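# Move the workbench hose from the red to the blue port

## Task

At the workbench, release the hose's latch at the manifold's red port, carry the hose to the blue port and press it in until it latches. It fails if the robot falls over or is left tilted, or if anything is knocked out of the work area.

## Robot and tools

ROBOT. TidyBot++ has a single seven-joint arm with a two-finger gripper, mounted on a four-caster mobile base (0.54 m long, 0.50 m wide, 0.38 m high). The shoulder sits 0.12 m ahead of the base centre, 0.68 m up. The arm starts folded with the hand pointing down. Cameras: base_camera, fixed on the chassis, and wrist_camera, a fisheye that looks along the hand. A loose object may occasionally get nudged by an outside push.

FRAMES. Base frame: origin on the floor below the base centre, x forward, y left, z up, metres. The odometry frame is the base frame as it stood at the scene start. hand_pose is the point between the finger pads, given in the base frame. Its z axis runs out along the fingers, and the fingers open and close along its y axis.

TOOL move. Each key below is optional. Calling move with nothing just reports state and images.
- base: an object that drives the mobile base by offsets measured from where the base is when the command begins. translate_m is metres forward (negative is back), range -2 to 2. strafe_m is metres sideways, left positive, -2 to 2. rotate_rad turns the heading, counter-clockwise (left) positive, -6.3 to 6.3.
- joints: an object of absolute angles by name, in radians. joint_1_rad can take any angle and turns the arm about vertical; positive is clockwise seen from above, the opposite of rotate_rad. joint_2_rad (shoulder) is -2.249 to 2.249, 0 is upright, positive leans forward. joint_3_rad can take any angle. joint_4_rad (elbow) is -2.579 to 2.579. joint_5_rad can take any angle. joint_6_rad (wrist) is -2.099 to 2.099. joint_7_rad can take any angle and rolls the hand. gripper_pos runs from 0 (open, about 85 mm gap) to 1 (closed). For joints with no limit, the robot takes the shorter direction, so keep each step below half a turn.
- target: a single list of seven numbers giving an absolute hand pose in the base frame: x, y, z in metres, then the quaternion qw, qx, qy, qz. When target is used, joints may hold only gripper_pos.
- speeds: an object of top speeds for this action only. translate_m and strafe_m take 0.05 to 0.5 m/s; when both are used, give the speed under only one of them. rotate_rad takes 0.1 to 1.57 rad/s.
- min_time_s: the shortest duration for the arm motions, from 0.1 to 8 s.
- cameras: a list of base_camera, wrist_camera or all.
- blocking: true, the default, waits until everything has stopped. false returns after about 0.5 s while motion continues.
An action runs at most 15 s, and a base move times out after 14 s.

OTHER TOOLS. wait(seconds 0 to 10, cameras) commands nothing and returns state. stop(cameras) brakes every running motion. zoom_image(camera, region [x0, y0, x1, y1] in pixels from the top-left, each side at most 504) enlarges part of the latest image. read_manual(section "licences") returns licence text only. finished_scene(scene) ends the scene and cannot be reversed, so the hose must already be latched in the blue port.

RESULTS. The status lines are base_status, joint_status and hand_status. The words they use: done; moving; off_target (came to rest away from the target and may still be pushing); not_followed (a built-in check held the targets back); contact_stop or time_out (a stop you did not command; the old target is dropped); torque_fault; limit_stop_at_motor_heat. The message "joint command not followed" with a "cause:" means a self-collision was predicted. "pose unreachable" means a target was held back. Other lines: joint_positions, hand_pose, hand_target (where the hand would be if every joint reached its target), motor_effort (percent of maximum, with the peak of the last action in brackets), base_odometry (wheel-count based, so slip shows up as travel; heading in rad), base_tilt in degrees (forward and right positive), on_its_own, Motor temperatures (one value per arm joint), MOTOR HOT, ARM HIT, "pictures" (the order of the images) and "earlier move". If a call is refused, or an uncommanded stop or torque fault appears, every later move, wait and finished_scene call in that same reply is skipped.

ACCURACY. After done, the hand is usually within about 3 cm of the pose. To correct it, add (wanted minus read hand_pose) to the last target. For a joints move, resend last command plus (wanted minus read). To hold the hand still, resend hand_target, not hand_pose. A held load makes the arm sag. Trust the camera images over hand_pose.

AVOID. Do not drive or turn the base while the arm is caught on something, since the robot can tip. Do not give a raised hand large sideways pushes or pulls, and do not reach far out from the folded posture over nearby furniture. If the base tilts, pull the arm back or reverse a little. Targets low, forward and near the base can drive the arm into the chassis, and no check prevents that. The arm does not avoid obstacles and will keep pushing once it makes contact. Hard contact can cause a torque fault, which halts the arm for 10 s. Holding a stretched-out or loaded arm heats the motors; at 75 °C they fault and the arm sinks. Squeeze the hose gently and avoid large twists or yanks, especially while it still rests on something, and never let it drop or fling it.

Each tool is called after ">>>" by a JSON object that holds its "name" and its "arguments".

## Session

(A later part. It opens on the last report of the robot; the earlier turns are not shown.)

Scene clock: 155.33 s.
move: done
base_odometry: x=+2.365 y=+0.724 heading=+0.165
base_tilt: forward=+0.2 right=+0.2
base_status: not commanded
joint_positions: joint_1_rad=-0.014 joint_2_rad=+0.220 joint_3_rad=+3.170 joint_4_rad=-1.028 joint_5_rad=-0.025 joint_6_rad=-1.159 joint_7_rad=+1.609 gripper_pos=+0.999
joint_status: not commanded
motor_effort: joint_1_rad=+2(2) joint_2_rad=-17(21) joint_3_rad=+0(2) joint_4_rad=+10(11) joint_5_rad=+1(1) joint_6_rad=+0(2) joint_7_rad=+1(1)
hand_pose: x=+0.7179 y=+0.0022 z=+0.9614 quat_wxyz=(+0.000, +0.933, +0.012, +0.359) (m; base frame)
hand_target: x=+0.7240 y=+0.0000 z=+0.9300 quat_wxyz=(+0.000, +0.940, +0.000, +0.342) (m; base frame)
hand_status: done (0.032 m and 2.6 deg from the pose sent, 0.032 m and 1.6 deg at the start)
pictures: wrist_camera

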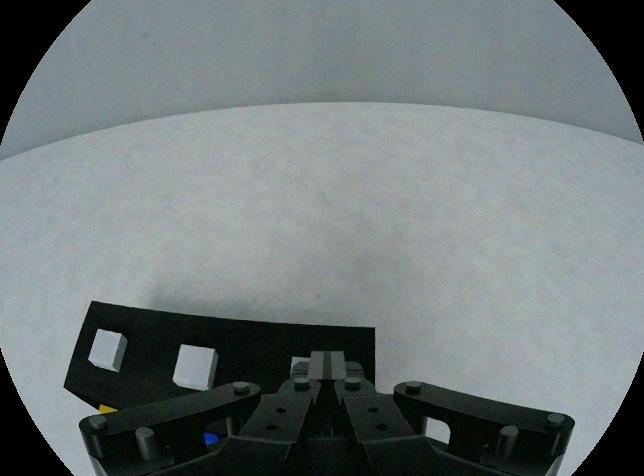

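>>> {"name": "move", "arguments": {"target": [0.730, 0.0, 0.972, 0.0, 0.940, 0.0, 0.342]}}

>>> {"name": "move", "arguments": {"base": {"strafe_m": 0.008}, "speeds": {"strafe_m": 0.05}, "cameras": ["wrist_camera"]}}

>>> {"name": "zoom_image", "arguments": {"camera": "wrist_camera", "region": [180, 306, 420, 476]}}

Scene clock: 163.37 s.
move: done
base_odometry: x=+2.365 y=+0.724 heading=+0.165
base_tilt: forward=+0.2 right=+0.2
base_status: not commanded
joint_positions: joint_1_rad=-0.014 joint_2_rad=+0.273 joint_3_rad=+3.170 joint_4_rad=-0.886 joint_5_rad=-0.025 joint_6_rad=-1.223 joint_7_rad=+1.609 gripper_pos=+0.999
joint_status: not commanded
motor_effort: joint_1_rad=+0(2) joint_2_rad=-25(27) joint_3_rad=+0(2) joint_4_rad=+15(16) joint_5_rad=-1(1) joint_6_rad=+6(7) joint_7_rad=+0(1)
hand_pose: x=+0.7353 y=+0.0029 z=+0.9869 quat_wxyz=(+0.001, +0.929, +0.014, +0.371) (m; base frame)
hand_target: x=+0.7300 y=+0.0000 z=+0.9720 quat_wxyz=(+0.000, +0.940, +0.000, +0.342) (m; base frame)
hand_status: done (0.016 m and 3.9 deg from the pose sent, 0.016 m and 2.6 deg at the start)
pictures: none

Scene clock: 164.00 s.
move: done
base_odometry: x=+2.364 y=+0.732 heading=+0.165
base_tilt: forward=+0.2 right=+0.2
base_status: done
joint_positions: joint_1_rad=-0.018 joint_2_rad=+0.274 joint_3_rad=+3.171 joint_4_rad=-0.885 joint_5_rad=-0.025 joint_6_rad=-1.223 joint_7_rad=+1.609 gripper_pos=+0.999
joint_status: not commanded
motor_effort: joint_1_rad=+0(3) joint_2_rad=-25(28) joint_3_rad=+0(2) joint_4_rad=+15(16) joint_5_rad=-1(2) joint_6_rad=+6(6) joint_7_rad=+0(1)
hand_pose: x=+0.7354 y=+0.0045 z=+0.9870 quat_wxyz=(+0.000, +0.929, +0.015, +0.371) (m; base frame)
hand_target: x=+0.7300 y=+0.0000 z=+0.9720 quat_wxyz=(+0.000, +0.940, +0.000, +0.342) (m; base frame)
hand_status: not commanded
pictures: wrist_camera

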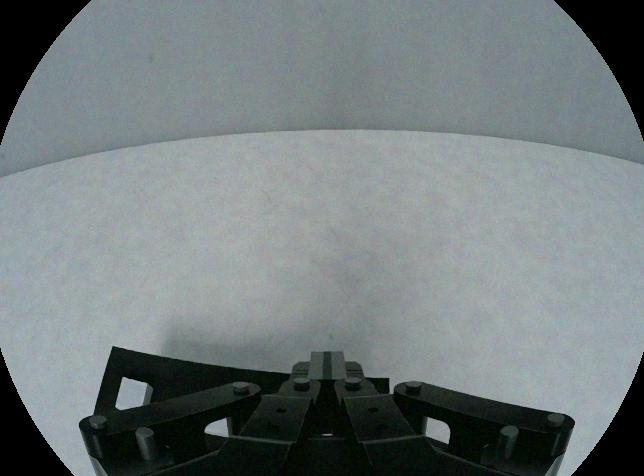

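Scaled by 2.100.

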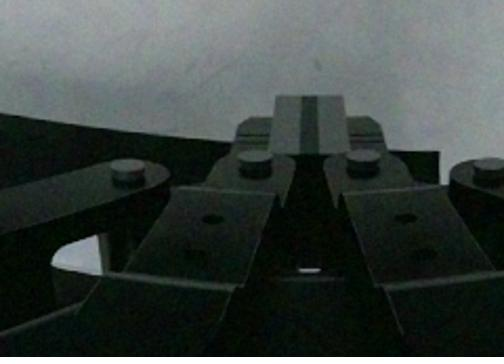

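>>> {"name": "move", "arguments": {"target": [0.738, 0.0, 0.955, 0.0, 0.940, 0.0, 0.342], "min_time_s": 2}}

>>> {"name": "move", "arguments": {"target": [0.742, 0.0, 0.935, 0.0, 0.940, 0.0, 0.342], "min_time_s": 1.5, "cameras": ["wrist_camera"]}}

>>> {"name": "zoom_image", "arguments": {"camera": "wrist_camera", "region": [180, 306, 420, 476]}}

Scene clock: 171.10 s.
move: done
base_odometry: x=+2.364 y=+0.732 heading=+0.165
base_tilt: forward=+0.2 right=+0.2
base_status: not commanded
joint_positions: joint_1_rad=-0.018 joint_2_rad=+0.274 joint_3_rad=+3.171 joint_4_rad=-0.900 joint_5_rad=-0.025 joint_6_rad=-1.223 joint_7_rad=+1.609 gripper_pos=+0.999
joint_status: not commanded
motor_effort: joint_1_rad=+0(1) joint_2_rad=-25(26) joint_3_rad=+0(1) joint_4_rad=+16(16) joint_5_rad=-1(1) joint_6_rad=+6(7) joint_7_rad=+0(1)
hand_pose: x=+0.7338 y=+0.0044 z=+0.9795 quat_wxyz=(+0.000, +0.931, +0.015, +0.364) (m; base frame)
hand_target: x=+0.7380 y=+0.0000 z=+0.9550 quat_wxyz=(+0.000, +0.940, +0.000, +0.342) (m; base frame)
hand_status: done (0.025 m and 3.2 deg from the pose sent, 0.032 m and 3.9 deg at the start)
pictures: none

Scene clock: 172.90 s.
move: done
base_odometry: x=+2.364 y=+0.732 heading=+0.165
base_tilt: forward=+0.2 right=+0.2
base_status: not commanded
joint_positions: joint_1_rad=-0.018 joint_2_rad=+0.268 joint_3_rad=+3.171 joint_4_rad=-0.948 joint_5_rad=-0.025 joint_6_rad=-1.210 joint_7_rad=+1.609 gripper_pos=+0.999
joint_status: not commanded
motor_effort: joint_1_rad=+1(1) joint_2_rad=-19(26) joint_3_rad=+1(2) joint_4_rad=+11(16) joint_5_rad=+1(1) joint_6_rad=+3(7) joint_7_rad=+1(1)
hand_pose: x=+0.7298 y=+0.0042 z=+0.9618 quat_wxyz=(+0.000, +0.937, +0.014, +0.350) (m; base frame)
hand_target: x=+0.7420 y=+0.0000 z=+0.9350 quat_wxyz=(+0.000, +0.940, +0.000, +0.342) (m; base frame)
hand_status: done (0.030 m and 1.9 deg from the pose sent, 0.045 m and 3.2 deg at the start)
pictures: wrist_camera

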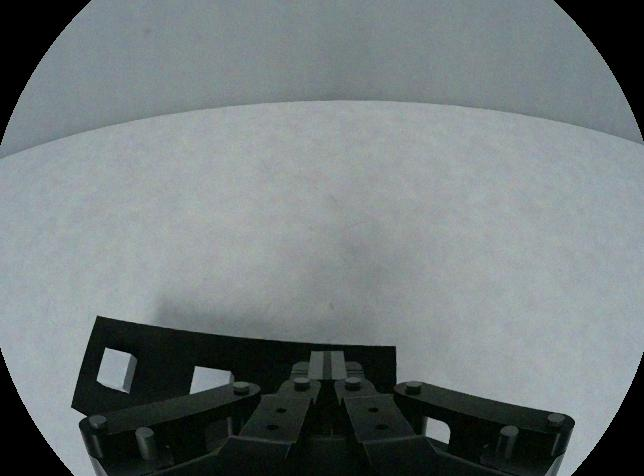

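Scaled by 2.100.

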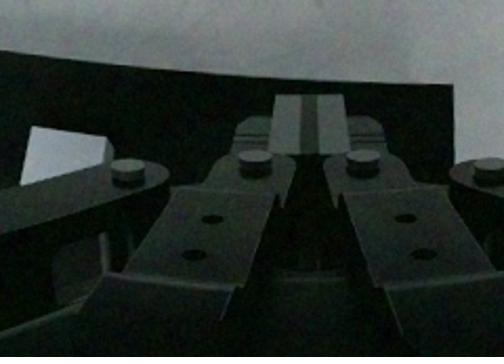

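>>> {"name": "move", "arguments": {"target": [0.742, 0.0, 0.910, 0.0, 0.940, 0.0, 0.342], "min_time_s": 1.5}}

>>> {"name": "move", "arguments": {"target": [0.742, 0.0, 0.885, 0.0, 0.940, 0.0, 0.342], "min_time_s": 1.5, "cameras": ["wrist_camera"]}}

>>> {"name": "zoom_image", "arguments": {"camera": "wrist_camera", "region": [180, 306, 420, 476]}}

Scene clock: 178.50 s.
move: done
base_odometry: x=+2.364 y=+0.732 heading=+0.165
base_tilt: forward=+0.2 right=+0.2
base_status: not commanded
joint_positions: joint_1_rad=-0.018 joint_2_rad=+0.228 joint_3_rad=+3.171 joint_4_rad=-1.038 joint_5_rad=-0.025 joint_6_rad=-1.114 joint_7_rad=+1.609 gripper_pos=+0.999
joint_status: not commanded
motor_effort: joint_1_rad=+2(3) joint_2_rad=-14(19) joint_3_rad=+2(3) joint_4_rad=+9(11) joint_5_rad=+1(2) joint_6_rad=+2(3) joint_7_rad=+0(1)
hand_pose: x=+0.7292 y=+0.0037 z=+0.9611 quat_wxyz=(+0.000, +0.928, +0.013, +0.372) (m; base frame)
hand_target: x=+0.7420 y=+0.0000 z=+0.9100 quat_wxyz=(+0.000, +0.940, +0.000, +0.342) (m; base frame)
hand_status: done (0.053 m and 4.0 deg from the pose sent, 0.053 m and 1.9 deg at the start)
pictures: none

Scene clock: 180.30 s.
move: off_target
base_odometry: x=+2.364 y=+0.732 heading=+0.165
base_tilt: forward=+0.2 right=+0.2
base_status: not commanded
joint_positions: joint_1_rad=-0.018 joint_2_rad=+0.194 joint_3_rad=+3.171 joint_4_rad=-1.118 joint_5_rad=-0.025 joint_6_rad=-1.019 joint_7_rad=+1.609 gripper_pos=+0.999
joint_status: not commanded
motor_effort: joint_1_rad=+1(3) joint_2_rad=-10(14) joint_3_rad=+1(3) joint_4_rad=+6(9) joint_5_rad=+0(2) joint_6_rad=+1(3) joint_7_rad=+0(1)
hand_pose: x=+0.7301 y=+0.0030 z=+0.9603 quat_wxyz=(+0.000, +0.919, +0.012, +0.394) (m; base frame)
hand_target: x=+0.7420 y=+0.0000 z=+0.8849 quat_wxyz=(+0.000, +0.940, +0.000, +0.342) (m; base frame)
hand_status: off_target (0.076 m and 6.6 deg from the pose sent, 0.077 m and 4.0 deg at the start)
pictures: wrist_camera

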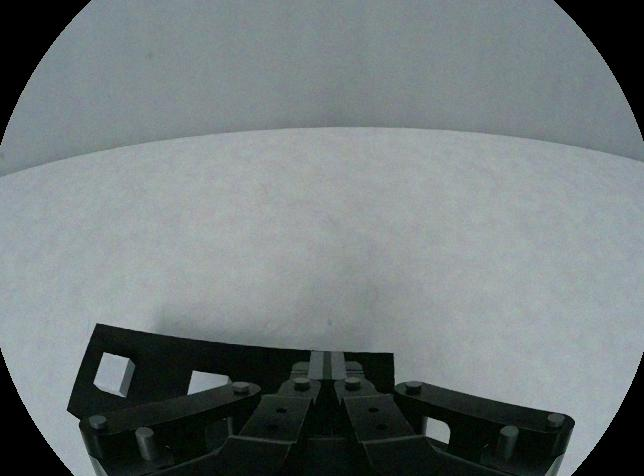

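Scaled by 2.100.

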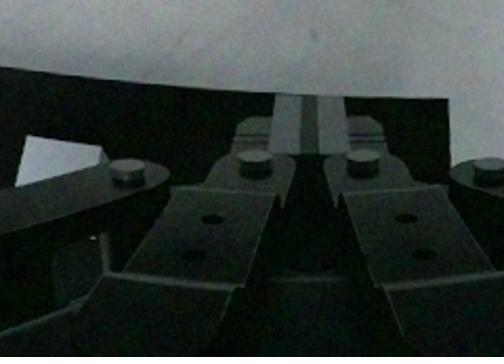

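>>> {"name": "move", "arguments": {"target": [0.735, 0.0, 0.975, 0.0, 0.940, 0.0, 0.342]}}

>>> {"name": "move", "arguments": {"target": [0.50, 0.01, 1.03, 0.0, 0.920, 0.0, 0.392], "joints": {"gripper_pos": 0.3}, "cameras": ["wrist_camera"]}}

>>> {"name": "zoom_image", "arguments": {"camera": "wrist_camera", "region": [190, 190, 430, 350]}}

Scene clock: 186.70 s.
move: done
base_odometry: x=+2.364 y=+0.732 heading=+0.165
base_tilt: forward=+0.2 right=+0.2
base_status: not commanded
joint_positions: joint_1_rad=-0.018 joint_2_rad=+0.294 joint_3_rad=+3.171 joint_4_rad=-0.846 joint_5_rad=-0.025 joint_6_rad=-1.236 joint_7_rad=+1.609 gripper_pos=+0.999
joint_status: not commanded
motor_effort: joint_1_rad=+0(1) joint_2_rad=-26(28) joint_3_rad=+0(2) joint_4_rad=+15(17) joint_5_rad=-1(1) joint_6_rad=+6(7) joint_7_rad=+0(1)
hand_pose: x=+0.7427 y=+0.0051 z=+0.9912 quat_wxyz=(+0.001, +0.927, +0.015, +0.374) (m; base frame)
hand_target: x=+0.7350 y=+0.0000 z=+0.9750 quat_wxyz=(+0.000, +0.940, +0.000, +0.342) (m; base frame)
hand_status: done (0.019 m and 4.3 deg from the pose sent, 0.016 m and 6.6 deg at the start)
pictures: none

Scene clock: 188.57 s.
move: done
base_odometry: x=+2.364 y=+0.732 heading=+0.165
base_tilt: forward=+0.1 right=+0.2
base_status: not commanded
joint_positions: joint_1_rad=-0.018 joint_2_rad=-0.270 joint_3_rad=+3.135 joint_4_rad=-1.300 joint_5_rad=-0.025 joint_6_rad=-1.236 joint_7_rad=+1.588 gripper_pos=+0.300
joint_status: all done
motor_effort: joint_1_rad=+0(1) joint_2_rad=-7(28) joint_3_rad=+1(1) joint_4_rad=+14(16) joint_5_rad=-1(1) joint_6_rad=+7(8) joint_7_rad=+0(1)
hand_pose: x=+0.5146 y=+0.0190 z=+1.0501 quat_wxyz=(-0.013, +0.905, +0.020, +0.424) (m; base frame)
hand_target: x=+0.5000 y=+0.0100 z=+1.0300 quat_wxyz=(+0.000, +0.920, +0.000, +0.392) (m; base frame)
hand_status: done (0.026 m and 4.9 deg from the pose sent, 0.246 m and 2.9 deg at the start)
pictures: wrist_camera

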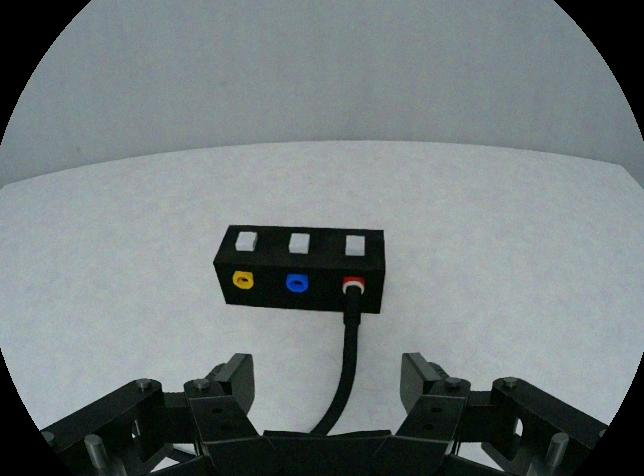

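Scaled by 2.100.

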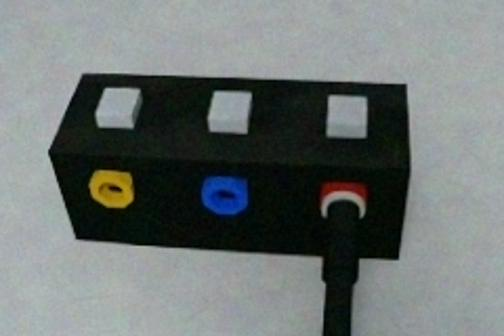

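>>> {"name": "move", "arguments": {"target": [0.67, -0.012, 0.97, 0.0, 0.954, 0.0, 0.300], "joints": {"gripper_pos": 0.3}, "min_time_s": 2, "cameras": ["wrist_camera"]}}

>>> {"name": "zoom_image", "arguments": {"camera": "wrist_camera", "region": [180, 276, 480, 476]}}

Scene clock: 209.13 s.
move: done
base_odometry: x=+2.364 y=+0.732 heading=+0.165
base_tilt: forward=+0.2 right=+0.2
base_status: not commanded
joint_positions: joint_1_rad=-0.008 joint_2_rad=+0.192 joint_3_rad=+3.164 joint_4_rad=-0.954 joint_5_rad=-0.025 joint_6_rad=-1.327 joint_7_rad=+1.588 gripper_pos=+0.300
joint_status: all done
motor_effort: joint_1_rad=+0(1) joint_2_rad=-22(25) joint_3_rad=+0(1) joint_4_rad=+15(16) joint_5_rad=-1(2) joint_6_rad=+5(7) joint_7_rad=+0(1)
hand_pose: x=+0.6792 y=+0.0020 z=+0.9803 quat_wxyz=(-0.005, +0.944, +0.003, +0.329) (m; base frame)
hand_target: x=+0.6700 y=-0.0120 z=+0.9700 quat_wxyz=(+0.000, +0.954, +0.000, +0.300) (m; base frame)
hand_status: done (0.020 m and 3.5 deg from the pose sent, 0.178 m and 15.5 deg at the start)
pictures: wrist_camera

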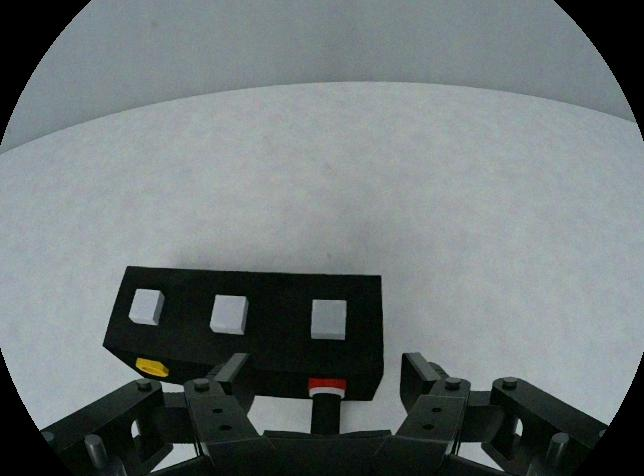

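Scaled by 1.680.

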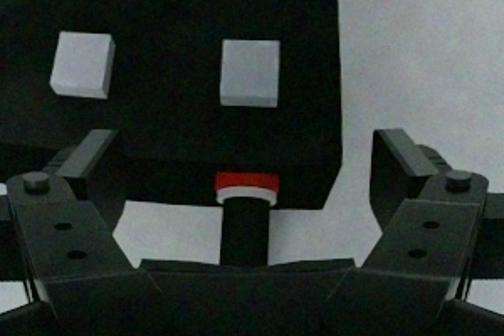

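>>> {"name": "move", "arguments": {"target": [0.674, -0.012, 0.91, 0.0, 0.957, 0.0, 0.290], "min_time_s": 3, "cameras": ["wrist_camera"]}}

>>> {"name": "zoom_image", "arguments": {"camera": "wrist_camera", "region": [180, 276, 480, 476]}}

Scene clock: 215.87 s.
move: done
base_odometry: x=+2.364 y=+0.732 heading=+0.165
base_tilt: forward=+0.2 right=+0.2
base_status: not commanded
joint_positions: joint_1_rad=-0.008 joint_2_rad=+0.192 joint_3_rad=+3.164 joint_4_rad=-1.139 joint_5_rad=-0.025 joint_6_rad=-1.295 joint_7_rad=+1.588 gripper_pos=+0.300
joint_status: not commanded
motor_effort: joint_1_rad=+0(1) joint_2_rad=-23(23) joint_3_rad=+0(1) joint_4_rad=+15(16) joint_5_rad=-1(1) joint_6_rad=+4(6) joint_7_rad=+1(1)
hand_pose: x=+0.6585 y=+0.0019 z=+0.8985 quat_wxyz=(-0.006, +0.967, +0.001, +0.255) (m; base frame)
hand_target: x=+0.6740 y=-0.0120 z=+0.9099 quat_wxyz=(+0.000, +0.957, +0.000, +0.290) (m; base frame)
hand_status: done (0.024 m and 4.2 deg from the pose sent, 0.072 m and 4.7 deg at the start)
pictures: wrist_camera

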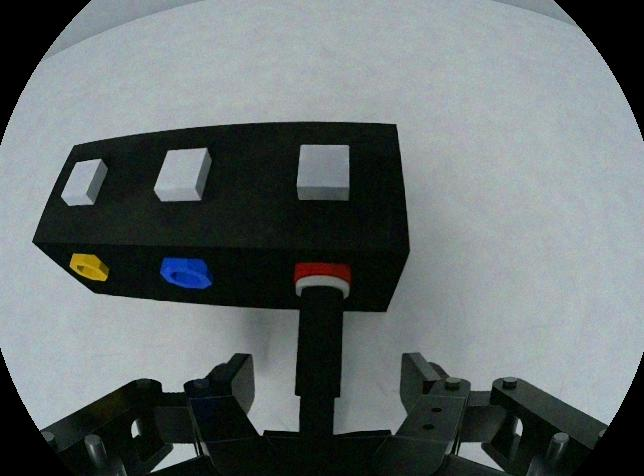

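Scaled by 1.680.

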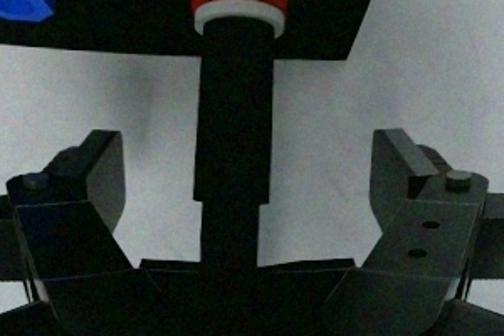

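>>> {"name": "move", "arguments": {"base": {"translate_m": 0.02, "strafe_m": 0.003}, "speeds": {"translate_m": 0.05}, "cameras": ["wrist_camera"]}}

Scene clock: 219.93 s.
move: done
base_odometry: x=+2.383 y=+0.738 heading=+0.164
base_tilt: forward=+0.2 right=+0.2
base_status: done
joint_positions: joint_1_rad=-0.007 joint_2_rad=+0.190 joint_3_rad=+3.164 joint_4_rad=-1.140 joint_5_rad=-0.025 joint_6_rad=-1.292 joint_7_rad=+1.588 gripper_pos=+0.300
joint_status: not commanded
motor_effort: joint_1_rad=+0(1) joint_2_rad=-23(26) joint_3_rad=+0(1) joint_4_rad=+15(16) joint_5_rad=-1(1) joint_6_rad=+4(5) joint_7_rad=+0(1)
hand_pose: x=+0.6586 y=+0.0016 z=+0.8999 quat_wxyz=(-0.006, +0.966, +0.001, +0.257) (m; base frame)
hand_target: x=+0.6740 y=-0.0120 z=+0.9099 quat_wxyz=(+0.000, +0.957, +0.000, +0.290) (m; base frame)
hand_status: not commanded
pictures: wrist_camera

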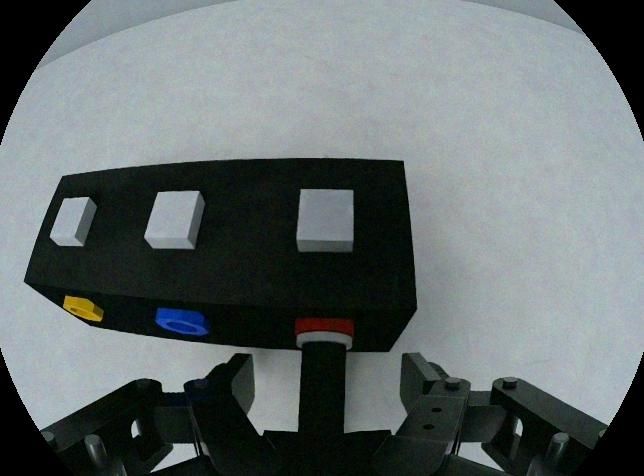

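>>> {"name": "move", "arguments": {"joints": {"gripper_pos": 0.9}, "cameras": ["wrist_camera"]}}

Scene clock: 223.50 s.
move: off_target
base_odometry: x=+2.383 y=+0.738 heading=+0.164
base_tilt: forward=+0.2 right=+0.2
base_status: not commanded
joint_positions: joint_1_rad=-0.007 joint_2_rad=+0.189 joint_3_rad=+3.164 joint_4_rad=-1.141 joint_5_rad=-0.026 joint_6_rad=-1.292 joint_7_rad=+1.588 gripper_pos=+0.847
joint_status: gripper_pos off_target (ended at +0.847, target +0.900)
motor_effort: joint_1_rad=+2(4) joint_2_rad=-23(23) joint_3_rad=+1(3) joint_4_rad=+16(16) joint_5_rad=+1(2) joint_6_rad=+5(6) joint_7_rad=+0(1)
hand_pose: x=+0.6584 y=+0.0020 z=+0.8999 quat_wxyz=(-0.007, +0.966, +0.001, +0.257) (m; base frame)
hand_target: x=+0.6740 y=-0.0120 z=+0.9099 quat_wxyz=(+0.000, +0.957, +0.000, +0.290) (m; base frame)
hand_status: not commanded
pictures: wrist_camera

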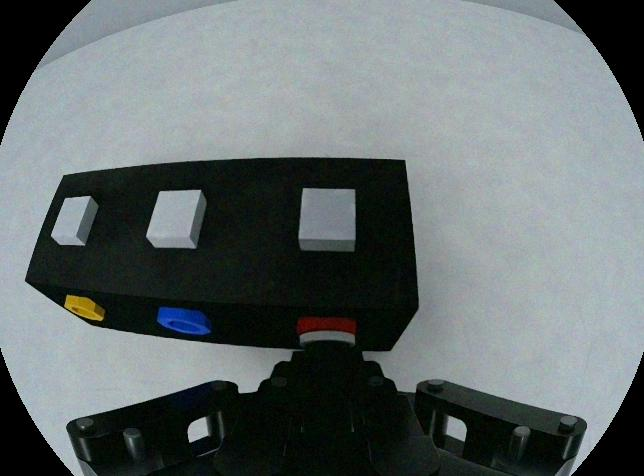

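>>> {"name": "move", "arguments": {"base": {"translate_m": -0.04}, "speeds": {"translate_m": 0.05}, "cameras": ["wrist_camera"]}}

Scene clock: 226.73 s.
move: done
base_odometry: x=+2.344 y=+0.732 heading=+0.165
base_tilt: forward=+0.2 right=+0.2
base_status: done
joint_positions: joint_1_rad=-0.006 joint_2_rad=+0.222 joint_3_rad=+3.168 joint_4_rad=-1.141 joint_5_rad=-0.026 joint_6_rad=-1.178 joint_7_rad=+1.588 gripper_pos=+0.848
joint_status: not commanded
motor_effort: joint_1_rad=+1(4) joint_2_rad=-34(37) joint_3_rad=+0(4) joint_4_rad=+12(17) joint_5_rad=+1(4) joint_6_rad=-8(12) joint_7_rad=+1(1)
hand_pose: x=+0.6955 y=-0.0015 z=+0.8999 quat_wxyz=(-0.005, +0.955, -0.002, +0.295) (m; base frame)
hand_target: x=+0.6740 y=-0.0120 z=+0.9099 quat_wxyz=(+0.000, +0.957, +0.000, +0.290) (m; base frame)
hand_status: not commanded
pictures: wrist_camera

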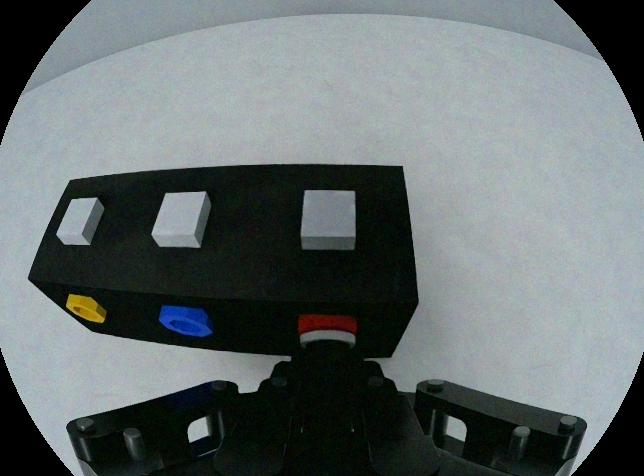

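>>> {"name": "move", "arguments": {"base": {"translate_m": 0.04}, "speeds": {"translate_m": 0.05}}}

>>> {"name": "move", "arguments": {"joints": {"gripper_pos": 0.4}}}

>>> {"name": "move", "arguments": {"target": [0.67, -0.012, 0.99, 0.0, 0.954, 0.0, 0.300]}}

>>> {"name": "move", "arguments": {"joints": {"gripper_pos": 1}}}

>>> {"name": "move", "arguments": {"target": [0.725, -0.012, 0.97, 0.0, 0.960, 0.0, 0.280], "cameras": ["wrist_camera"]}}

>>> {"name": "zoom_image", "arguments": {"camera": "wrist_camera", "region": [180, 276, 480, 476]}}

Scene clock: 236.47 s.
move: done
base_odometry: x=+2.383 y=+0.738 heading=+0.164
base_tilt: forward=+0.1 right=+0.2
base_status: done
joint_positions: joint_1_rad=-0.006 joint_2_rad=+0.170 joint_3_rad=+3.168 joint_4_rad=-1.176 joint_5_rad=-0.026 joint_6_rad=-1.253 joint_7_rad=+1.588 gripper_pos=+0.848
joint_status: not commanded
motor_effort: joint_1_rad=+2(4) joint_2_rad=-20(35) joint_3_rad=+2(3) joint_4_rad=+21(22) joint_5_rad=+2(3) joint_6_rad=+15(19) joint_7_rad=+0(2)
hand_pose: x=+0.6577 y=-0.0005 z=+0.9001 quat_wxyz=(-0.006, +0.963, -0.001, +0.268) (m; base frame)
hand_target: x=+0.6740 y=-0.0120 z=+0.9099 quat_wxyz=(+0.000, +0.957, +0.000, +0.290) (m; base frame)
hand_status: not commanded
pictures: none

Scene clock: 237.30 s.
move: done
base_odometry: x=+2.383 y=+0.738 heading=+0.164
base_tilt: forward=+0.2 right=+0.2
base_status: not commanded
joint_positions: joint_1_rad=-0.003 joint_2_rad=+0.170 joint_3_rad=+3.169 joint_4_rad=-1.169 joint_5_rad=-0.026 joint_6_rad=-1.242 joint_7_rad=+1.588 gripper_pos=+0.400
joint_status: all done
motor_effort: joint_1_rad=+0(3) joint_2_rad=-22(24) joint_3_rad=+0(3) joint_4_rad=+16(21) joint_5_rad=-1(2) joint_6_rad=+5(16) joint_7_rad=+1(1)
hand_pose: x=+0.6620 y=-0.0028 z=+0.9047 quat_wxyz=(-0.005, +0.961, -0.003, +0.276) (m; base frame)
hand_target: x=+0.6740 y=-0.0120 z=+0.9099 quat_wxyz=(+0.000, +0.957, +0.000, +0.290) (m; base frame)
hand_status: not commanded
pictures: none

Scene clock: 239.00 s.
move: done
base_odometry: x=+2.383 y=+0.738 heading=+0.164
base_tilt: forward=+0.2 right=+0.2
base_status: not commanded
joint_positions: joint_1_rad=-0.002 joint_2_rad=+0.210 joint_3_rad=+3.169 joint_4_rad=-0.842 joint_5_rad=-0.026 joint_6_rad=-1.407 joint_7_rad=+1.588 gripper_pos=+0.400
joint_status: not commanded
motor_effort: joint_1_rad=+0(1) joint_2_rad=-23(24) joint_3_rad=-2(2) joint_4_rad=+14(20) joint_5_rad=-1(2) joint_6_rad=+6(10) joint_7_rad=+0(1)
hand_pose: x=+0.6763 y=-0.0026 z=+1.0078 quat_wxyz=(-0.003, +0.942, -0.001, +0.335) (m; base frame)
hand_target: x=+0.6700 y=-0.0120 z=+0.9900 quat_wxyz=(+0.000, +0.954, +0.000, +0.300) (m; base frame)
hand_status: done (0.021 m and 4.2 deg from the pose sent, 0.086 m and 2.9 deg at the start)
pictures: none

Scene clock: 239.87 s.
move: done
base_odometry: x=+2.383 y=+0.738 heading=+0.164
base_tilt: forward=+0.2 right=+0.2
base_status: not commanded
joint_positions: joint_1_rad=-0.002 joint_2_rad=+0.210 joint_3_rad=+3.169 joint_4_rad=-0.842 joint_5_rad=-0.026 joint_6_rad=-1.408 joint_7_rad=+1.588 gripper_pos=+0.999
joint_status: all done
motor_effort: joint_1_rad=+0(1) joint_2_rad=-23(23) joint_3_rad=+0(1) joint_4_rad=+15(15) joint_5_rad=-1(1) joint_6_rad=+5(6) joint_7_rad=+0(1)
hand_pose: x=+0.6761 y=-0.0026 z=+1.0077 quat_wxyz=(-0.003, +0.942, -0.001, +0.335) (m; base frame)
hand_target: x=+0.6700 y=-0.0120 z=+0.9900 quat_wxyz=(+0.000, +0.954, +0.000, +0.300) (m; base frame)
hand_status: not commanded
pictures: none

Scene clock: 241.43 s.
move: done
base_odometry: x=+2.383 y=+0.738 heading=+0.164
base_tilt: forward=+0.2 right=+0.2
base_status: not commanded
joint_positions: joint_1_rad=-0.002 joint_2_rad=+0.402 joint_3_rad=+3.169 joint_4_rad=-0.615 joint_5_rad=-0.026 joint_6_rad=-1.495 joint_7_rad=+1.588 gripper_pos=+0.999
joint_status: not commanded
motor_effort: joint_1_rad=+0(1) joint_2_rad=-28(30) joint_3_rad=+0(1) joint_4_rad=+14(15) joint_5_rad=-1(1) joint_6_rad=+5(7) joint_7_rad=+1(1)
hand_pose: x=+0.7347 y=-0.0017 z=+0.9824 quat_wxyz=(-0.001, +0.951, +0.002, +0.310) (m; base frame)
hand_target: x=+0.7250 y=-0.0120 z=+0.9700 quat_wxyz=(+0.000, +0.960, +0.000, +0.280) (m; base frame)
hand_status: done (0.019 m and 3.6 deg from the pose sent, 0.062 m and 6.6 deg at the start)
pictures: wrist_camera

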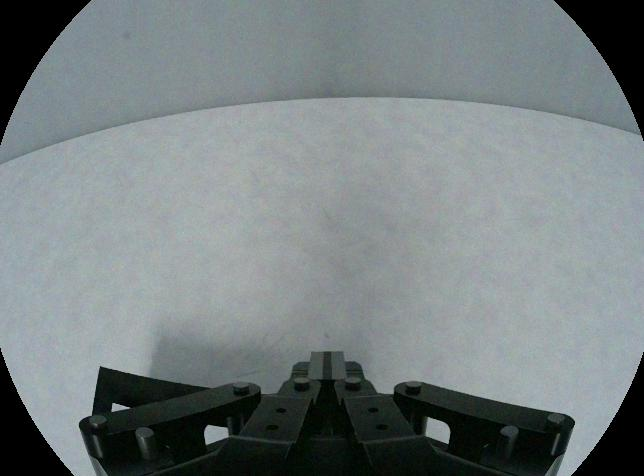

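Scaled by 1.680.

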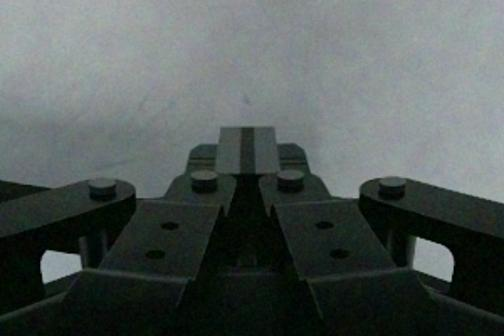

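>>> {"name": "move", "arguments": {"target": [0.703, -0.012, 0.955, 0.0, 0.960, 0.0, 0.280], "min_time_s": 2, "cameras": ["wrist_camera"]}}

>>> {"name": "zoom_image", "arguments": {"camera": "wrist_camera", "region": [180, 276, 480, 476]}}

Scene clock: 246.87 s.
move: done
base_odometry: x=+2.384 y=+0.738 heading=+0.164
base_tilt: forward=+0.2 right=+0.2
base_status: not commanded
joint_positions: joint_1_rad=-0.002 joint_2_rad=+0.355 joint_3_rad=+3.169 joint_4_rad=-0.755 joint_5_rad=-0.026 joint_6_rad=-1.442 joint_7_rad=+1.588 gripper_pos=+0.999
joint_status: not commanded
motor_effort: joint_1_rad=+0(1) joint_2_rad=-29(29) joint_3_rad=-1(1) joint_4_rad=+9(15) joint_5_rad=-1(1) joint_6_rad=-7(7) joint_7_rad=+1(1)
hand_pose: x=+0.7203 y=-0.0023 z=+0.9577 quat_wxyz=(-0.002, +0.957, +0.000, +0.291) (m; base frame)
hand_target: x=+0.7030 y=-0.0120 z=+0.9550 quat_wxyz=(+0.000, +0.960, +0.000, +0.280) (m; base frame)
hand_status: done (0.020 m and 1.4 deg from the pose sent, 0.043 m and 3.6 deg at the start)
pictures: wrist_camera

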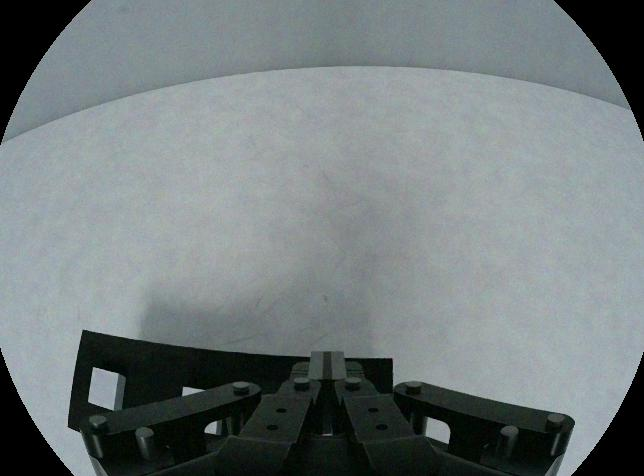

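Scaled by 1.680.

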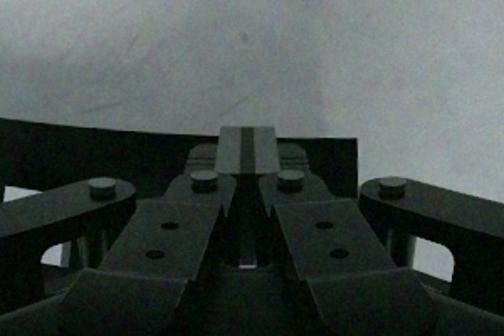

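>>> {"name": "move", "arguments": {"target": [0.698, -0.012, 0.962, 0.0, 0.960, 0.0, 0.280]}}

>>> {"name": "move", "arguments": {"target": [0.688, -0.012, 0.92, 0.0, 0.960, 0.0, 0.280], "min_time_s": 2}}

>>> {"name": "move", "arguments": {"target": [0.688, -0.012, 0.87, 0.0, 0.960, 0.0, 0.280], "min_time_s": 2, "cameras": ["wrist_camera"]}}

>>> {"name": "zoom_image", "arguments": {"camera": "wrist_camera", "region": [180, 276, 480, 476]}}

Scene clock: 259.07 s.
move: done
base_odometry: x=+2.384 y=+0.738 heading=+0.164
base_tilt: forward=+0.2 right=+0.2
base_status: not commanded
joint_positions: joint_1_rad=-0.002 joint_2_rad=+0.332 joint_3_rad=+3.169 joint_4_rad=-0.768 joint_5_rad=-0.026 joint_6_rad=-1.452 joint_7_rad=+1.588 gripper_pos=+0.999
joint_status: not commanded
motor_effort: joint_1_rad=+0(1) joint_2_rad=-27(30) joint_3_rad=+0(2) joint_4_rad=+15(15) joint_5_rad=-1(1) joint_6_rad=+4(7) joint_7_rad=+0(1)
hand_pose: x=+0.7097 y=-0.0023 z=+0.9629 quat_wxyz=(-0.003, +0.957, +0.000, +0.290) (m; base frame)
hand_target: x=+0.6980 y=-0.0120 z=+0.9620 quat_wxyz=(+0.000, +0.960, +0.000, +0.280) (m; base frame)
hand_status: done (0.015 m and 1.2 deg from the pose sent, 0.025 m and 1.4 deg at the start)
pictures: none

Scene clock: 261.37 s.
move: done
base_odometry: x=+2.384 y=+0.738 heading=+0.164
base_tilt: forward=+0.2 right=+0.2
base_status: not commanded
joint_positions: joint_1_rad=-0.002 joint_2_rad=+0.217 joint_3_rad=+3.169 joint_4_rad=-0.978 joint_5_rad=-0.026 joint_6_rad=-1.336 joint_7_rad=+1.588 gripper_pos=+0.999
joint_status: not commanded
motor_effort: joint_1_rad=+3(3) joint_2_rad=-16(26) joint_3_rad=+1(3) joint_4_rad=+8(15) joint_5_rad=+2(2) joint_6_rad=+0(5) joint_7_rad=+0(1)
hand_pose: x=+0.6807 y=-0.0032 z=+0.9534 quat_wxyz=(-0.004, +0.954, -0.002, +0.301) (m; base frame)
hand_target: x=+0.6880 y=-0.0120 z=+0.9200 quat_wxyz=(+0.000, +0.960, +0.000, +0.280) (m; base frame)
hand_status: done (0.035 m and 2.6 deg from the pose sent, 0.049 m and 1.2 deg at the start)
pictures: none

Scene clock: 263.67 s.
move: off_target
base_odometry: x=+2.384 y=+0.738 heading=+0.164
base_tilt: forward=+0.2 right=+0.2
base_status: not commanded
joint_positions: joint_1_rad=-0.002 joint_2_rad=+0.135 joint_3_rad=+3.168 joint_4_rad=-1.146 joint_5_rad=-0.026 joint_6_rad=-1.154 joint_7_rad=+1.588 gripper_pos=+0.999
joint_status: not commanded
motor_effort: joint_1_rad=+4(5) joint_2_rad=-6(16) joint_3_rad=+3(4) joint_4_rad=+5(9) joint_5_rad=+3(5) joint_6_rad=-1(1) joint_7_rad=+1(1)
hand_pose: x=+0.6792 y=-0.0038 z=+0.9521 quat_wxyz=(-0.004, +0.938, -0.004, +0.346) (m; base frame)
hand_target: x=+0.6880 y=-0.0120 z=+0.8700 quat_wxyz=(+0.000, +0.960, +0.000, +0.280) (m; base frame)
hand_status: off_target (0.083 m and 8.0 deg from the pose sent, 0.084 m and 2.6 deg at the start)
pictures: wrist_camera

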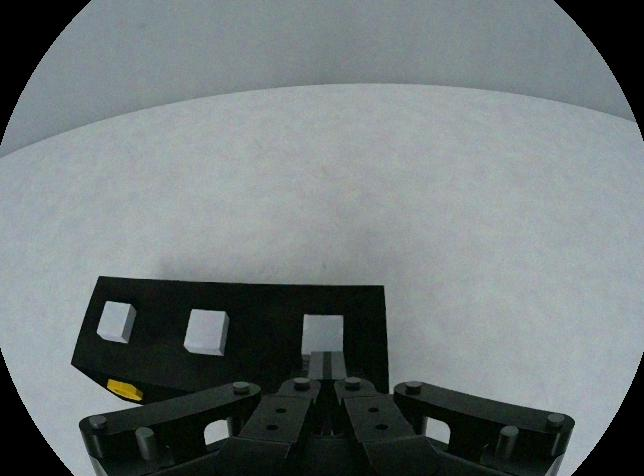

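Scaled by 1.680.

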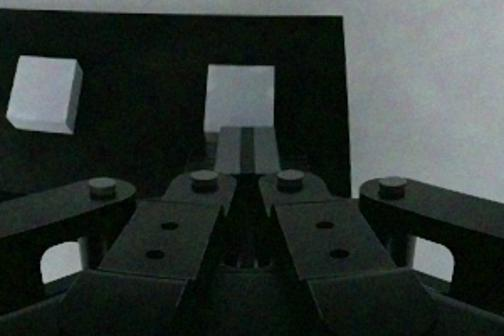

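>>> {"name": "move", "arguments": {"target": [0.690, -0.012, 0.97, 0.0, 0.960, 0.0, 0.280], "cameras": ["wrist_camera"]}}

>>> {"name": "move", "arguments": {"target": [0.700, -0.012, 0.935, 0.0, 0.960, 0.0, 0.280], "min_time_s": 2, "cameras": ["wrist_camera"]}}

>>> {"name": "zoom_image", "arguments": {"camera": "wrist_camera", "region": [180, 276, 480, 476]}}

Scene clock: 274.13 s.
move: done
base_odometry: x=+2.383 y=+0.738 heading=+0.164
base_tilt: forward=+0.2 right=+0.2
base_status: not commanded
joint_positions: joint_1_rad=+0.001 joint_2_rad=+0.285 joint_3_rad=+3.169 joint_4_rad=-0.792 joint_5_rad=-0.026 joint_6_rad=-1.431 joint_7_rad=+1.588 gripper_pos=+0.999
joint_status: not commanded
motor_effort: joint_1_rad=+0(4) joint_2_rad=-25(26) joint_3_rad=+0(4) joint_4_rad=+15(16) joint_5_rad=-1(3) joint_6_rad=+5(8) joint_7_rad=+0(1)
hand_pose: x=+0.6988 y=-0.0036 z=+0.9833 quat_wxyz=(-0.003, +0.950, -0.001, +0.311) (m; base frame)
hand_target: x=+0.6900 y=-0.0120 z=+0.9700 quat_wxyz=(+0.000, +0.960, +0.000, +0.280) (m; base frame)
hand_status: done (0.018 m and 3.8 deg from the pose sent, 0.022 m and 8.0 deg at the start)
pictures: wrist_camera

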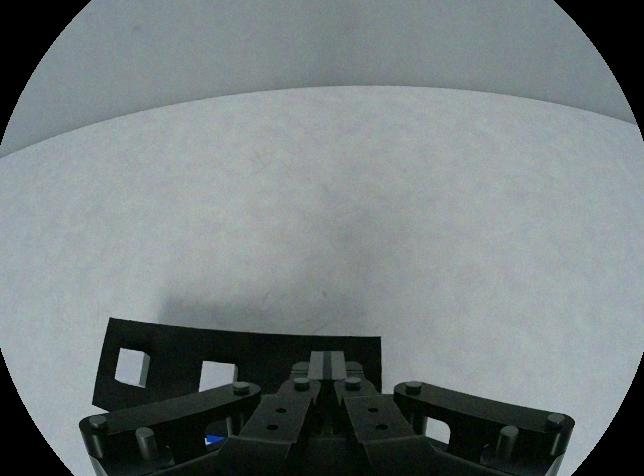

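Scene clock: 276.43 s.
move: done
base_odometry: x=+2.383 y=+0.738 heading=+0.164
base_tilt: forward=+0.2 right=+0.2
base_status: not commanded
joint_positions: joint_1_rad=+0.001 joint_2_rad=+0.268 joint_3_rad=+3.169 joint_4_rad=-0.876 joint_5_rad=-0.026 joint_6_rad=-1.424 joint_7_rad=+1.588 gripper_pos=+0.999
joint_status: not commanded
motor_effort: joint_1_rad=+0(1) joint_2_rad=-18(25) joint_3_rad=+0(1) joint_4_rad=+10(15) joint_5_rad=-1(1) joint_6_rad=+3(6) joint_7_rad=+0(1)
hand_pose: x=+0.6860 y=-0.0036 z=+0.9561 quat_wxyz=(-0.003, +0.959, -0.002, +0.283) (m; base frame)
hand_target: x=+0.7000 y=-0.0120 z=+0.9350 quat_wxyz=(+0.000, +0.960, +0.000, +0.280) (m; base frame)
hand_status: done (0.027 m and 0.6 deg from the pose sent, 0.049 m and 3.8 deg at the start)
pictures: wrist_camera

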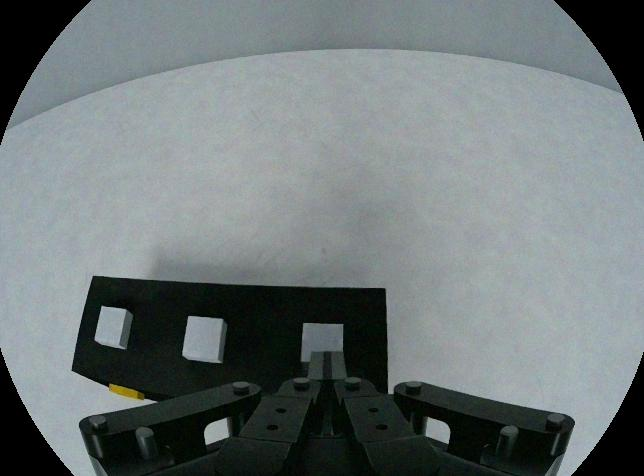

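Scaled by 1.680.

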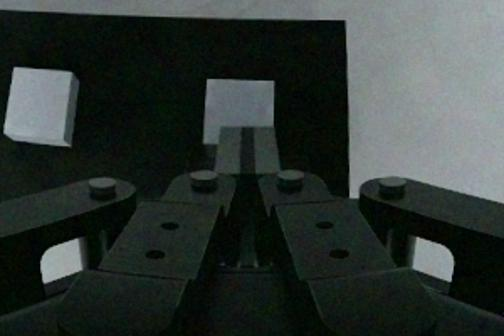

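>>> {"name": "move", "arguments": {"target": [0.705, -0.012, 0.965, 0.0, 0.960, 0.0, 0.280]}}

>>> {"name": "move", "arguments": {"target": [0.714, -0.012, 0.945, 0.0, 0.960, 0.0, 0.280], "min_time_s": 2, "cameras": ["wrist_camera"]}}

>>> {"name": "zoom_image", "arguments": {"camera": "wrist_camera", "region": [180, 276, 480, 476]}}

Scene clock: 280.90 s.
move: done
base_odometry: x=+2.383 y=+0.738 heading=+0.164
base_tilt: forward=+0.2 right=+0.2
base_status: not commanded
joint_positions: joint_1_rad=+0.001 joint_2_rad=+0.322 joint_3_rad=+3.169 joint_4_rad=-0.756 joint_5_rad=-0.026 joint_6_rad=-1.440 joint_7_rad=+1.588 gripper_pos=+0.999
joint_status: not commanded
motor_effort: joint_1_rad=+0(1) joint_2_rad=-26(27) joint_3_rad=+0(1) joint_4_rad=+15(15) joint_5_rad=-1(1) joint_6_rad=+5(7) joint_7_rad=+1(1)
hand_pose: x=+0.7113 y=-0.0035 z=+0.9769 quat_wxyz=(-0.002, +0.952, -0.001, +0.307) (m; base frame)
hand_target: x=+0.7050 y=-0.0120 z=+0.9650 quat_wxyz=(+0.000, +0.960, +0.000, +0.280) (m; base frame)
hand_status: done (0.016 m and 3.2 deg from the pose sent, 0.023 m and 0.6 deg at the start)
pictures: none

Scene clock: 283.20 s.
move: done
base_odometry: x=+2.383 y=+0.738 heading=+0.164
base_tilt: forward=+0.2 right=+0.2
base_status: not commanded
joint_positions: joint_1_rad=+0.001 joint_2_rad=+0.322 joint_3_rad=+3.169 joint_4_rad=-0.787 joint_5_rad=-0.026 joint_6_rad=-1.440 joint_7_rad=+1.588 gripper_pos=+0.999
joint_status: not commanded
motor_effort: joint_1_rad=+0(0) joint_2_rad=-24(26) joint_3_rad=-1(2) joint_4_rad=+13(15) joint_5_rad=-1(1) joint_6_rad=+3(6) joint_7_rad=+0(1)
hand_pose: x=+0.7078 y=-0.0035 z=+0.9625 quat_wxyz=(-0.003, +0.956, -0.001, +0.292) (m; base frame)
hand_target: x=+0.7140 y=-0.0120 z=+0.9450 quat_wxyz=(+0.000, +0.960, +0.000, +0.280) (m; base frame)
hand_status: done (0.020 m and 1.5 deg from the pose sent, 0.033 m and 3.2 deg at the start)
pictures: wrist_camera

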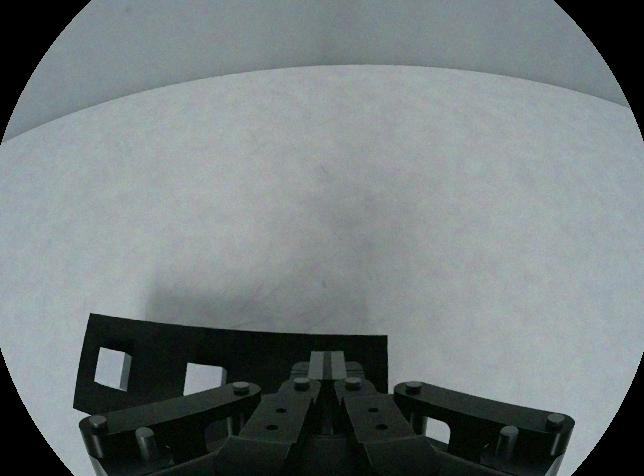

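Scaled by 1.680.

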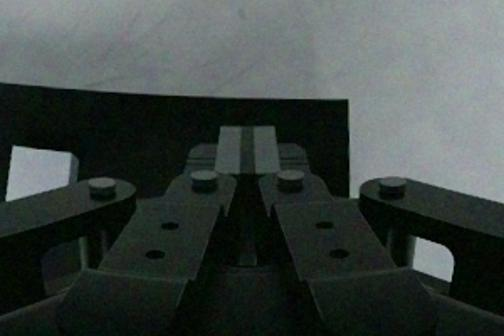

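>>> {"name": "move", "arguments": {"target": [0.720, -0.012, 0.90, 0.0, 0.960, 0.0, 0.280], "min_time_s": 2}}

>>> {"name": "move", "arguments": {"target": [0.728, -0.012, 0.85, 0.0, 0.960, 0.0, 0.280], "min_time_s": 2, "cameras": ["wrist_camera"]}}

>>> {"name": "zoom_image", "arguments": {"camera": "wrist_camera", "region": [180, 276, 480, 476]}}

Scene clock: 290.53 s.
move: off_target
base_odometry: x=+2.383 y=+0.738 heading=+0.164
base_tilt: forward=+0.2 right=+0.2
base_status: not commanded
joint_positions: joint_1_rad=+0.000 joint_2_rad=+0.254 joint_3_rad=+3.169 joint_4_rad=-0.931 joint_5_rad=-0.026 joint_6_rad=-1.298 joint_7_rad=+1.588 gripper_pos=+0.999
joint_status: not commanded
motor_effort: joint_1_rad=+4(4) joint_2_rad=-12(24) joint_3_rad=+4(4) joint_4_rad=+7(13) joint_5_rad=+3(4) joint_6_rad=+1(3) joint_7_rad=+1(1)
hand_pose: x=+0.7068 y=-0.0044 z=+0.9609 quat_wxyz=(-0.003, +0.946, -0.003, +0.323) (m; base frame)
hand_target: x=+0.7200 y=-0.0120 z=+0.9000 quat_wxyz=(+0.000, +0.960, +0.000, +0.280) (m; base frame)
hand_status: off_target (0.063 m and 5.2 deg from the pose sent, 0.064 m and 1.5 deg at the start)
pictures: none

Scene clock: 292.83 s.
move: off_target
base_odometry: x=+2.384 y=+0.738 heading=+0.164
base_tilt: forward=+0.2 right=+0.2
base_status: not commanded
joint_positions: joint_1_rad=+0.000 joint_2_rad=+0.219 joint_3_rad=+3.169 joint_4_rad=-1.069 joint_5_rad=-0.026 joint_6_rad=-1.103 joint_7_rad=+1.588 gripper_pos=+0.999
joint_status: not commanded
motor_effort: joint_1_rad=+1(5) joint_2_rad=-9(15) joint_3_rad=+1(4) joint_4_rad=+3(7) joint_5_rad=+1(3) joint_6_rad=-5(6) joint_7_rad=+1(1)
hand_pose: x=+0.7248 y=-0.0059 z=+0.9522 quat_wxyz=(-0.002, +0.931, -0.005, +0.366) (m; base frame)
hand_target: x=+0.7280 y=-0.0120 z=+0.8500 quat_wxyz=(+0.000, +0.960, +0.000, +0.280) (m; base frame)
hand_status: off_target (0.102 m and 10.5 deg from the pose sent, 0.113 m and 5.2 deg at the start)
pictures: wrist_camera

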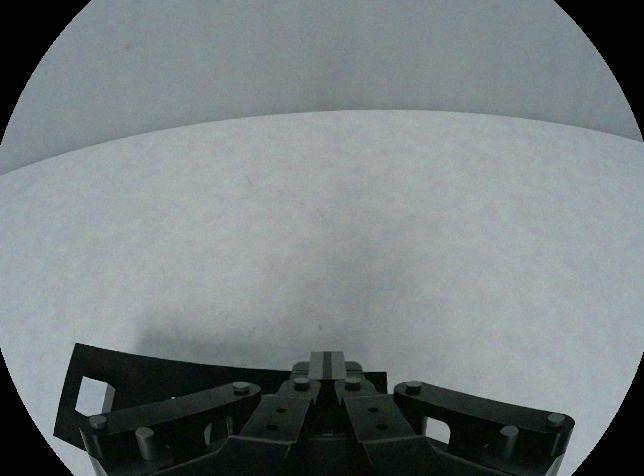

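Scaled by 1.680.

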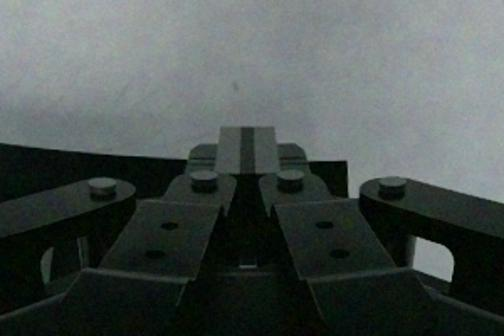

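>>> {"name": "move", "arguments": {"target": [0.705, -0.012, 0.965, 0.0, 0.960, 0.0, 0.280]}}

>>> {"name": "move", "arguments": {"target": [0.714, -0.012, 0.945, 0.0, 0.960, 0.0, 0.280], "min_time_s": 2}}

>>> {"name": "move", "arguments": {"target": [0.716, -0.012, 0.90, 0.0, 0.960, 0.0, 0.280], "min_time_s": 2}}

>>> {"name": "move", "arguments": {"target": [0.708, -0.012, 0.86, 0.0, 0.960, 0.0, 0.280], "min_time_s": 1.5}}

>>> {"name": "move", "arguments": {"target": [0.703, -0.012, 0.82, 0.0, 0.960, 0.0, 0.280], "min_time_s": 1.5, "cameras": ["wrist_camera"]}}

Scene clock: 303.60 s.
move: done
base_odometry: x=+2.384 y=+0.738 heading=+0.164
base_tilt: forward=+0.2 right=+0.2
base_status: not commanded
joint_positions: joint_1_rad=+0.002 joint_2_rad=+0.325 joint_3_rad=+3.169 joint_4_rad=-0.753 joint_5_rad=-0.026 joint_6_rad=-1.431 joint_7_rad=+1.588 gripper_pos=+0.999
joint_status: not commanded
motor_effort: joint_1_rad=+0(2) joint_2_rad=-26(28) joint_3_rad=+0(2) joint_4_rad=+15(16) joint_5_rad=-1(2) joint_6_rad=+5(6) joint_7_rad=+0(1)
hand_pose: x=+0.7147 y=-0.0043 z=+0.9782 quat_wxyz=(-0.002, +0.950, -0.001, +0.311) (m; base frame)
hand_target: x=+0.7050 y=-0.0120 z=+0.9650 quat_wxyz=(+0.000, +0.960, +0.000, +0.280) (m; base frame)
hand_status: done (0.018 m and 3.8 deg from the pose sent, 0.024 m and 10.5 deg at the start)
pictures: none

Scene clock: 305.90 s.
move: done
base_odometry: x=+2.384 y=+0.738 heading=+0.164
base_tilt: forward=+0.2 right=+0.2
base_status: not commanded
joint_positions: joint_1_rad=+0.002 joint_2_rad=+0.325 joint_3_rad=+3.169 joint_4_rad=-0.787 joint_5_rad=-0.026 joint_6_rad=-1.431 joint_7_rad=+1.588 gripper_pos=+0.999
joint_status: not commanded
motor_effort: joint_1_rad=+0(1) joint_2_rad=-23(26) joint_3_rad=+0(1) joint_4_rad=+12(15) joint_5_rad=+0(1) joint_6_rad=+3(6) joint_7_rad=+0(1)
hand_pose: x=+0.7108 y=-0.0044 z=+0.9625 quat_wxyz=(-0.002, +0.956, -0.002, +0.295) (m; base frame)
hand_target: x=+0.7140 y=-0.0120 z=+0.9450 quat_wxyz=(+0.000, +0.960, +0.000, +0.280) (m; base frame)
hand_status: done (0.019 m and 1.8 deg from the pose sent, 0.034 m and 3.8 deg at the start)
pictures: none

Scene clock: 308.20 s.
move: off_target
base_odometry: x=+2.384 y=+0.738 heading=+0.164
base_tilt: forward=+0.2 right=+0.2
base_status: not commanded
joint_positions: joint_1_rad=+0.001 joint_2_rad=+0.251 joint_3_rad=+3.169 joint_4_rad=-0.944 joint_5_rad=-0.026 joint_6_rad=-1.278 joint_7_rad=+1.588 gripper_pos=+0.999
joint_status: not commanded
motor_effort: joint_1_rad=+4(5) joint_2_rad=-13(24) joint_3_rad=+4(4) joint_4_rad=+6(13) joint_5_rad=+4(4) joint_6_rad=-1(3) joint_7_rad=+1(1)
hand_pose: x=+0.7092 y=-0.0052 z=+0.9608 quat_wxyz=(-0.003, +0.945, -0.003, +0.328) (m; base frame)
hand_target: x=+0.7160 y=-0.0120 z=+0.9000 quat_wxyz=(+0.000, +0.960, +0.000, +0.280) (m; base frame)
hand_status: off_target (0.062 m and 5.9 deg from the pose sent, 0.063 m and 1.8 deg at the start)
pictures: none

Scene clock: 310.00 s.
move: off_target
base_odometry: x=+2.384 y=+0.738 heading=+0.164
base_tilt: forward=+0.2 right=+0.2
base_status: not commanded
joint_positions: joint_1_rad=+0.000 joint_2_rad=+0.180 joint_3_rad=+3.168 joint_4_rad=-1.102 joint_5_rad=-0.026 joint_6_rad=-1.112 joint_7_rad=+1.588 gripper_pos=+0.999
joint_status: not commanded
motor_effort: joint_1_rad=+5(5) joint_2_rad=-7(14) joint_3_rad=+5(5) joint_4_rad=+2(6) joint_5_rad=+4(4) joint_6_rad=-4(5) joint_7_rad=+0(1)
hand_pose: x=+0.7076 y=-0.0052 z=+0.9572 quat_wxyz=(-0.003, +0.931, -0.004, +0.366) (m; base frame)
hand_target: x=+0.7080 y=-0.0120 z=+0.8600 quat_wxyz=(+0.000, +0.960, +0.000, +0.280) (m; base frame)
hand_status: off_target (0.097 m and 10.4 deg from the pose sent, 0.101 m and 5.9 deg at the start)
pictures: none

Scene clock: 311.80 s.
move: off_target
base_odometry: x=+2.384 y=+0.738 heading=+0.164
base_tilt: forward=+0.1 right=+0.2
base_status: not commanded
joint_positions: joint_1_rad=+0.000 joint_2_rad=+0.124 joint_3_rad=+3.165 joint_4_rad=-1.228 joint_5_rad=-0.026 joint_6_rad=-0.968 joint_7_rad=+1.588 gripper_pos=+0.999
joint_status: not commanded
motor_effort: joint_1_rad=+5(5) joint_2_rad=+0(7) joint_3_rad=+4(5) joint_4_rad=-1(2) joint_5_rad=+3(4) joint_6_rad=-5(6) joint_7_rad=+1(1)
hand_pose: x=+0.7062 y=-0.0051 z=+0.9557 quat_wxyz=(-0.003, +0.917, -0.005, +0.399) (m; base frame)
hand_target: x=+0.7030 y=-0.0120 z=+0.8200 quat_wxyz=(+0.000, +0.960, +0.000, +0.280) (m; base frame)
hand_status: off_target (0.136 m and 14.6 deg from the pose sent, 0.137 m and 10.4 deg at the start)
pictures: wrist_camera

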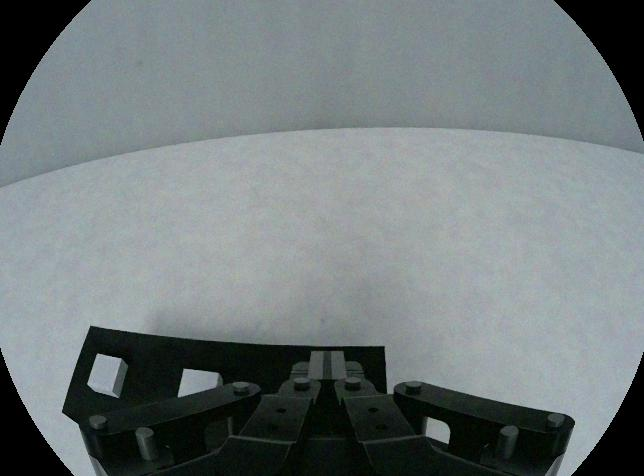

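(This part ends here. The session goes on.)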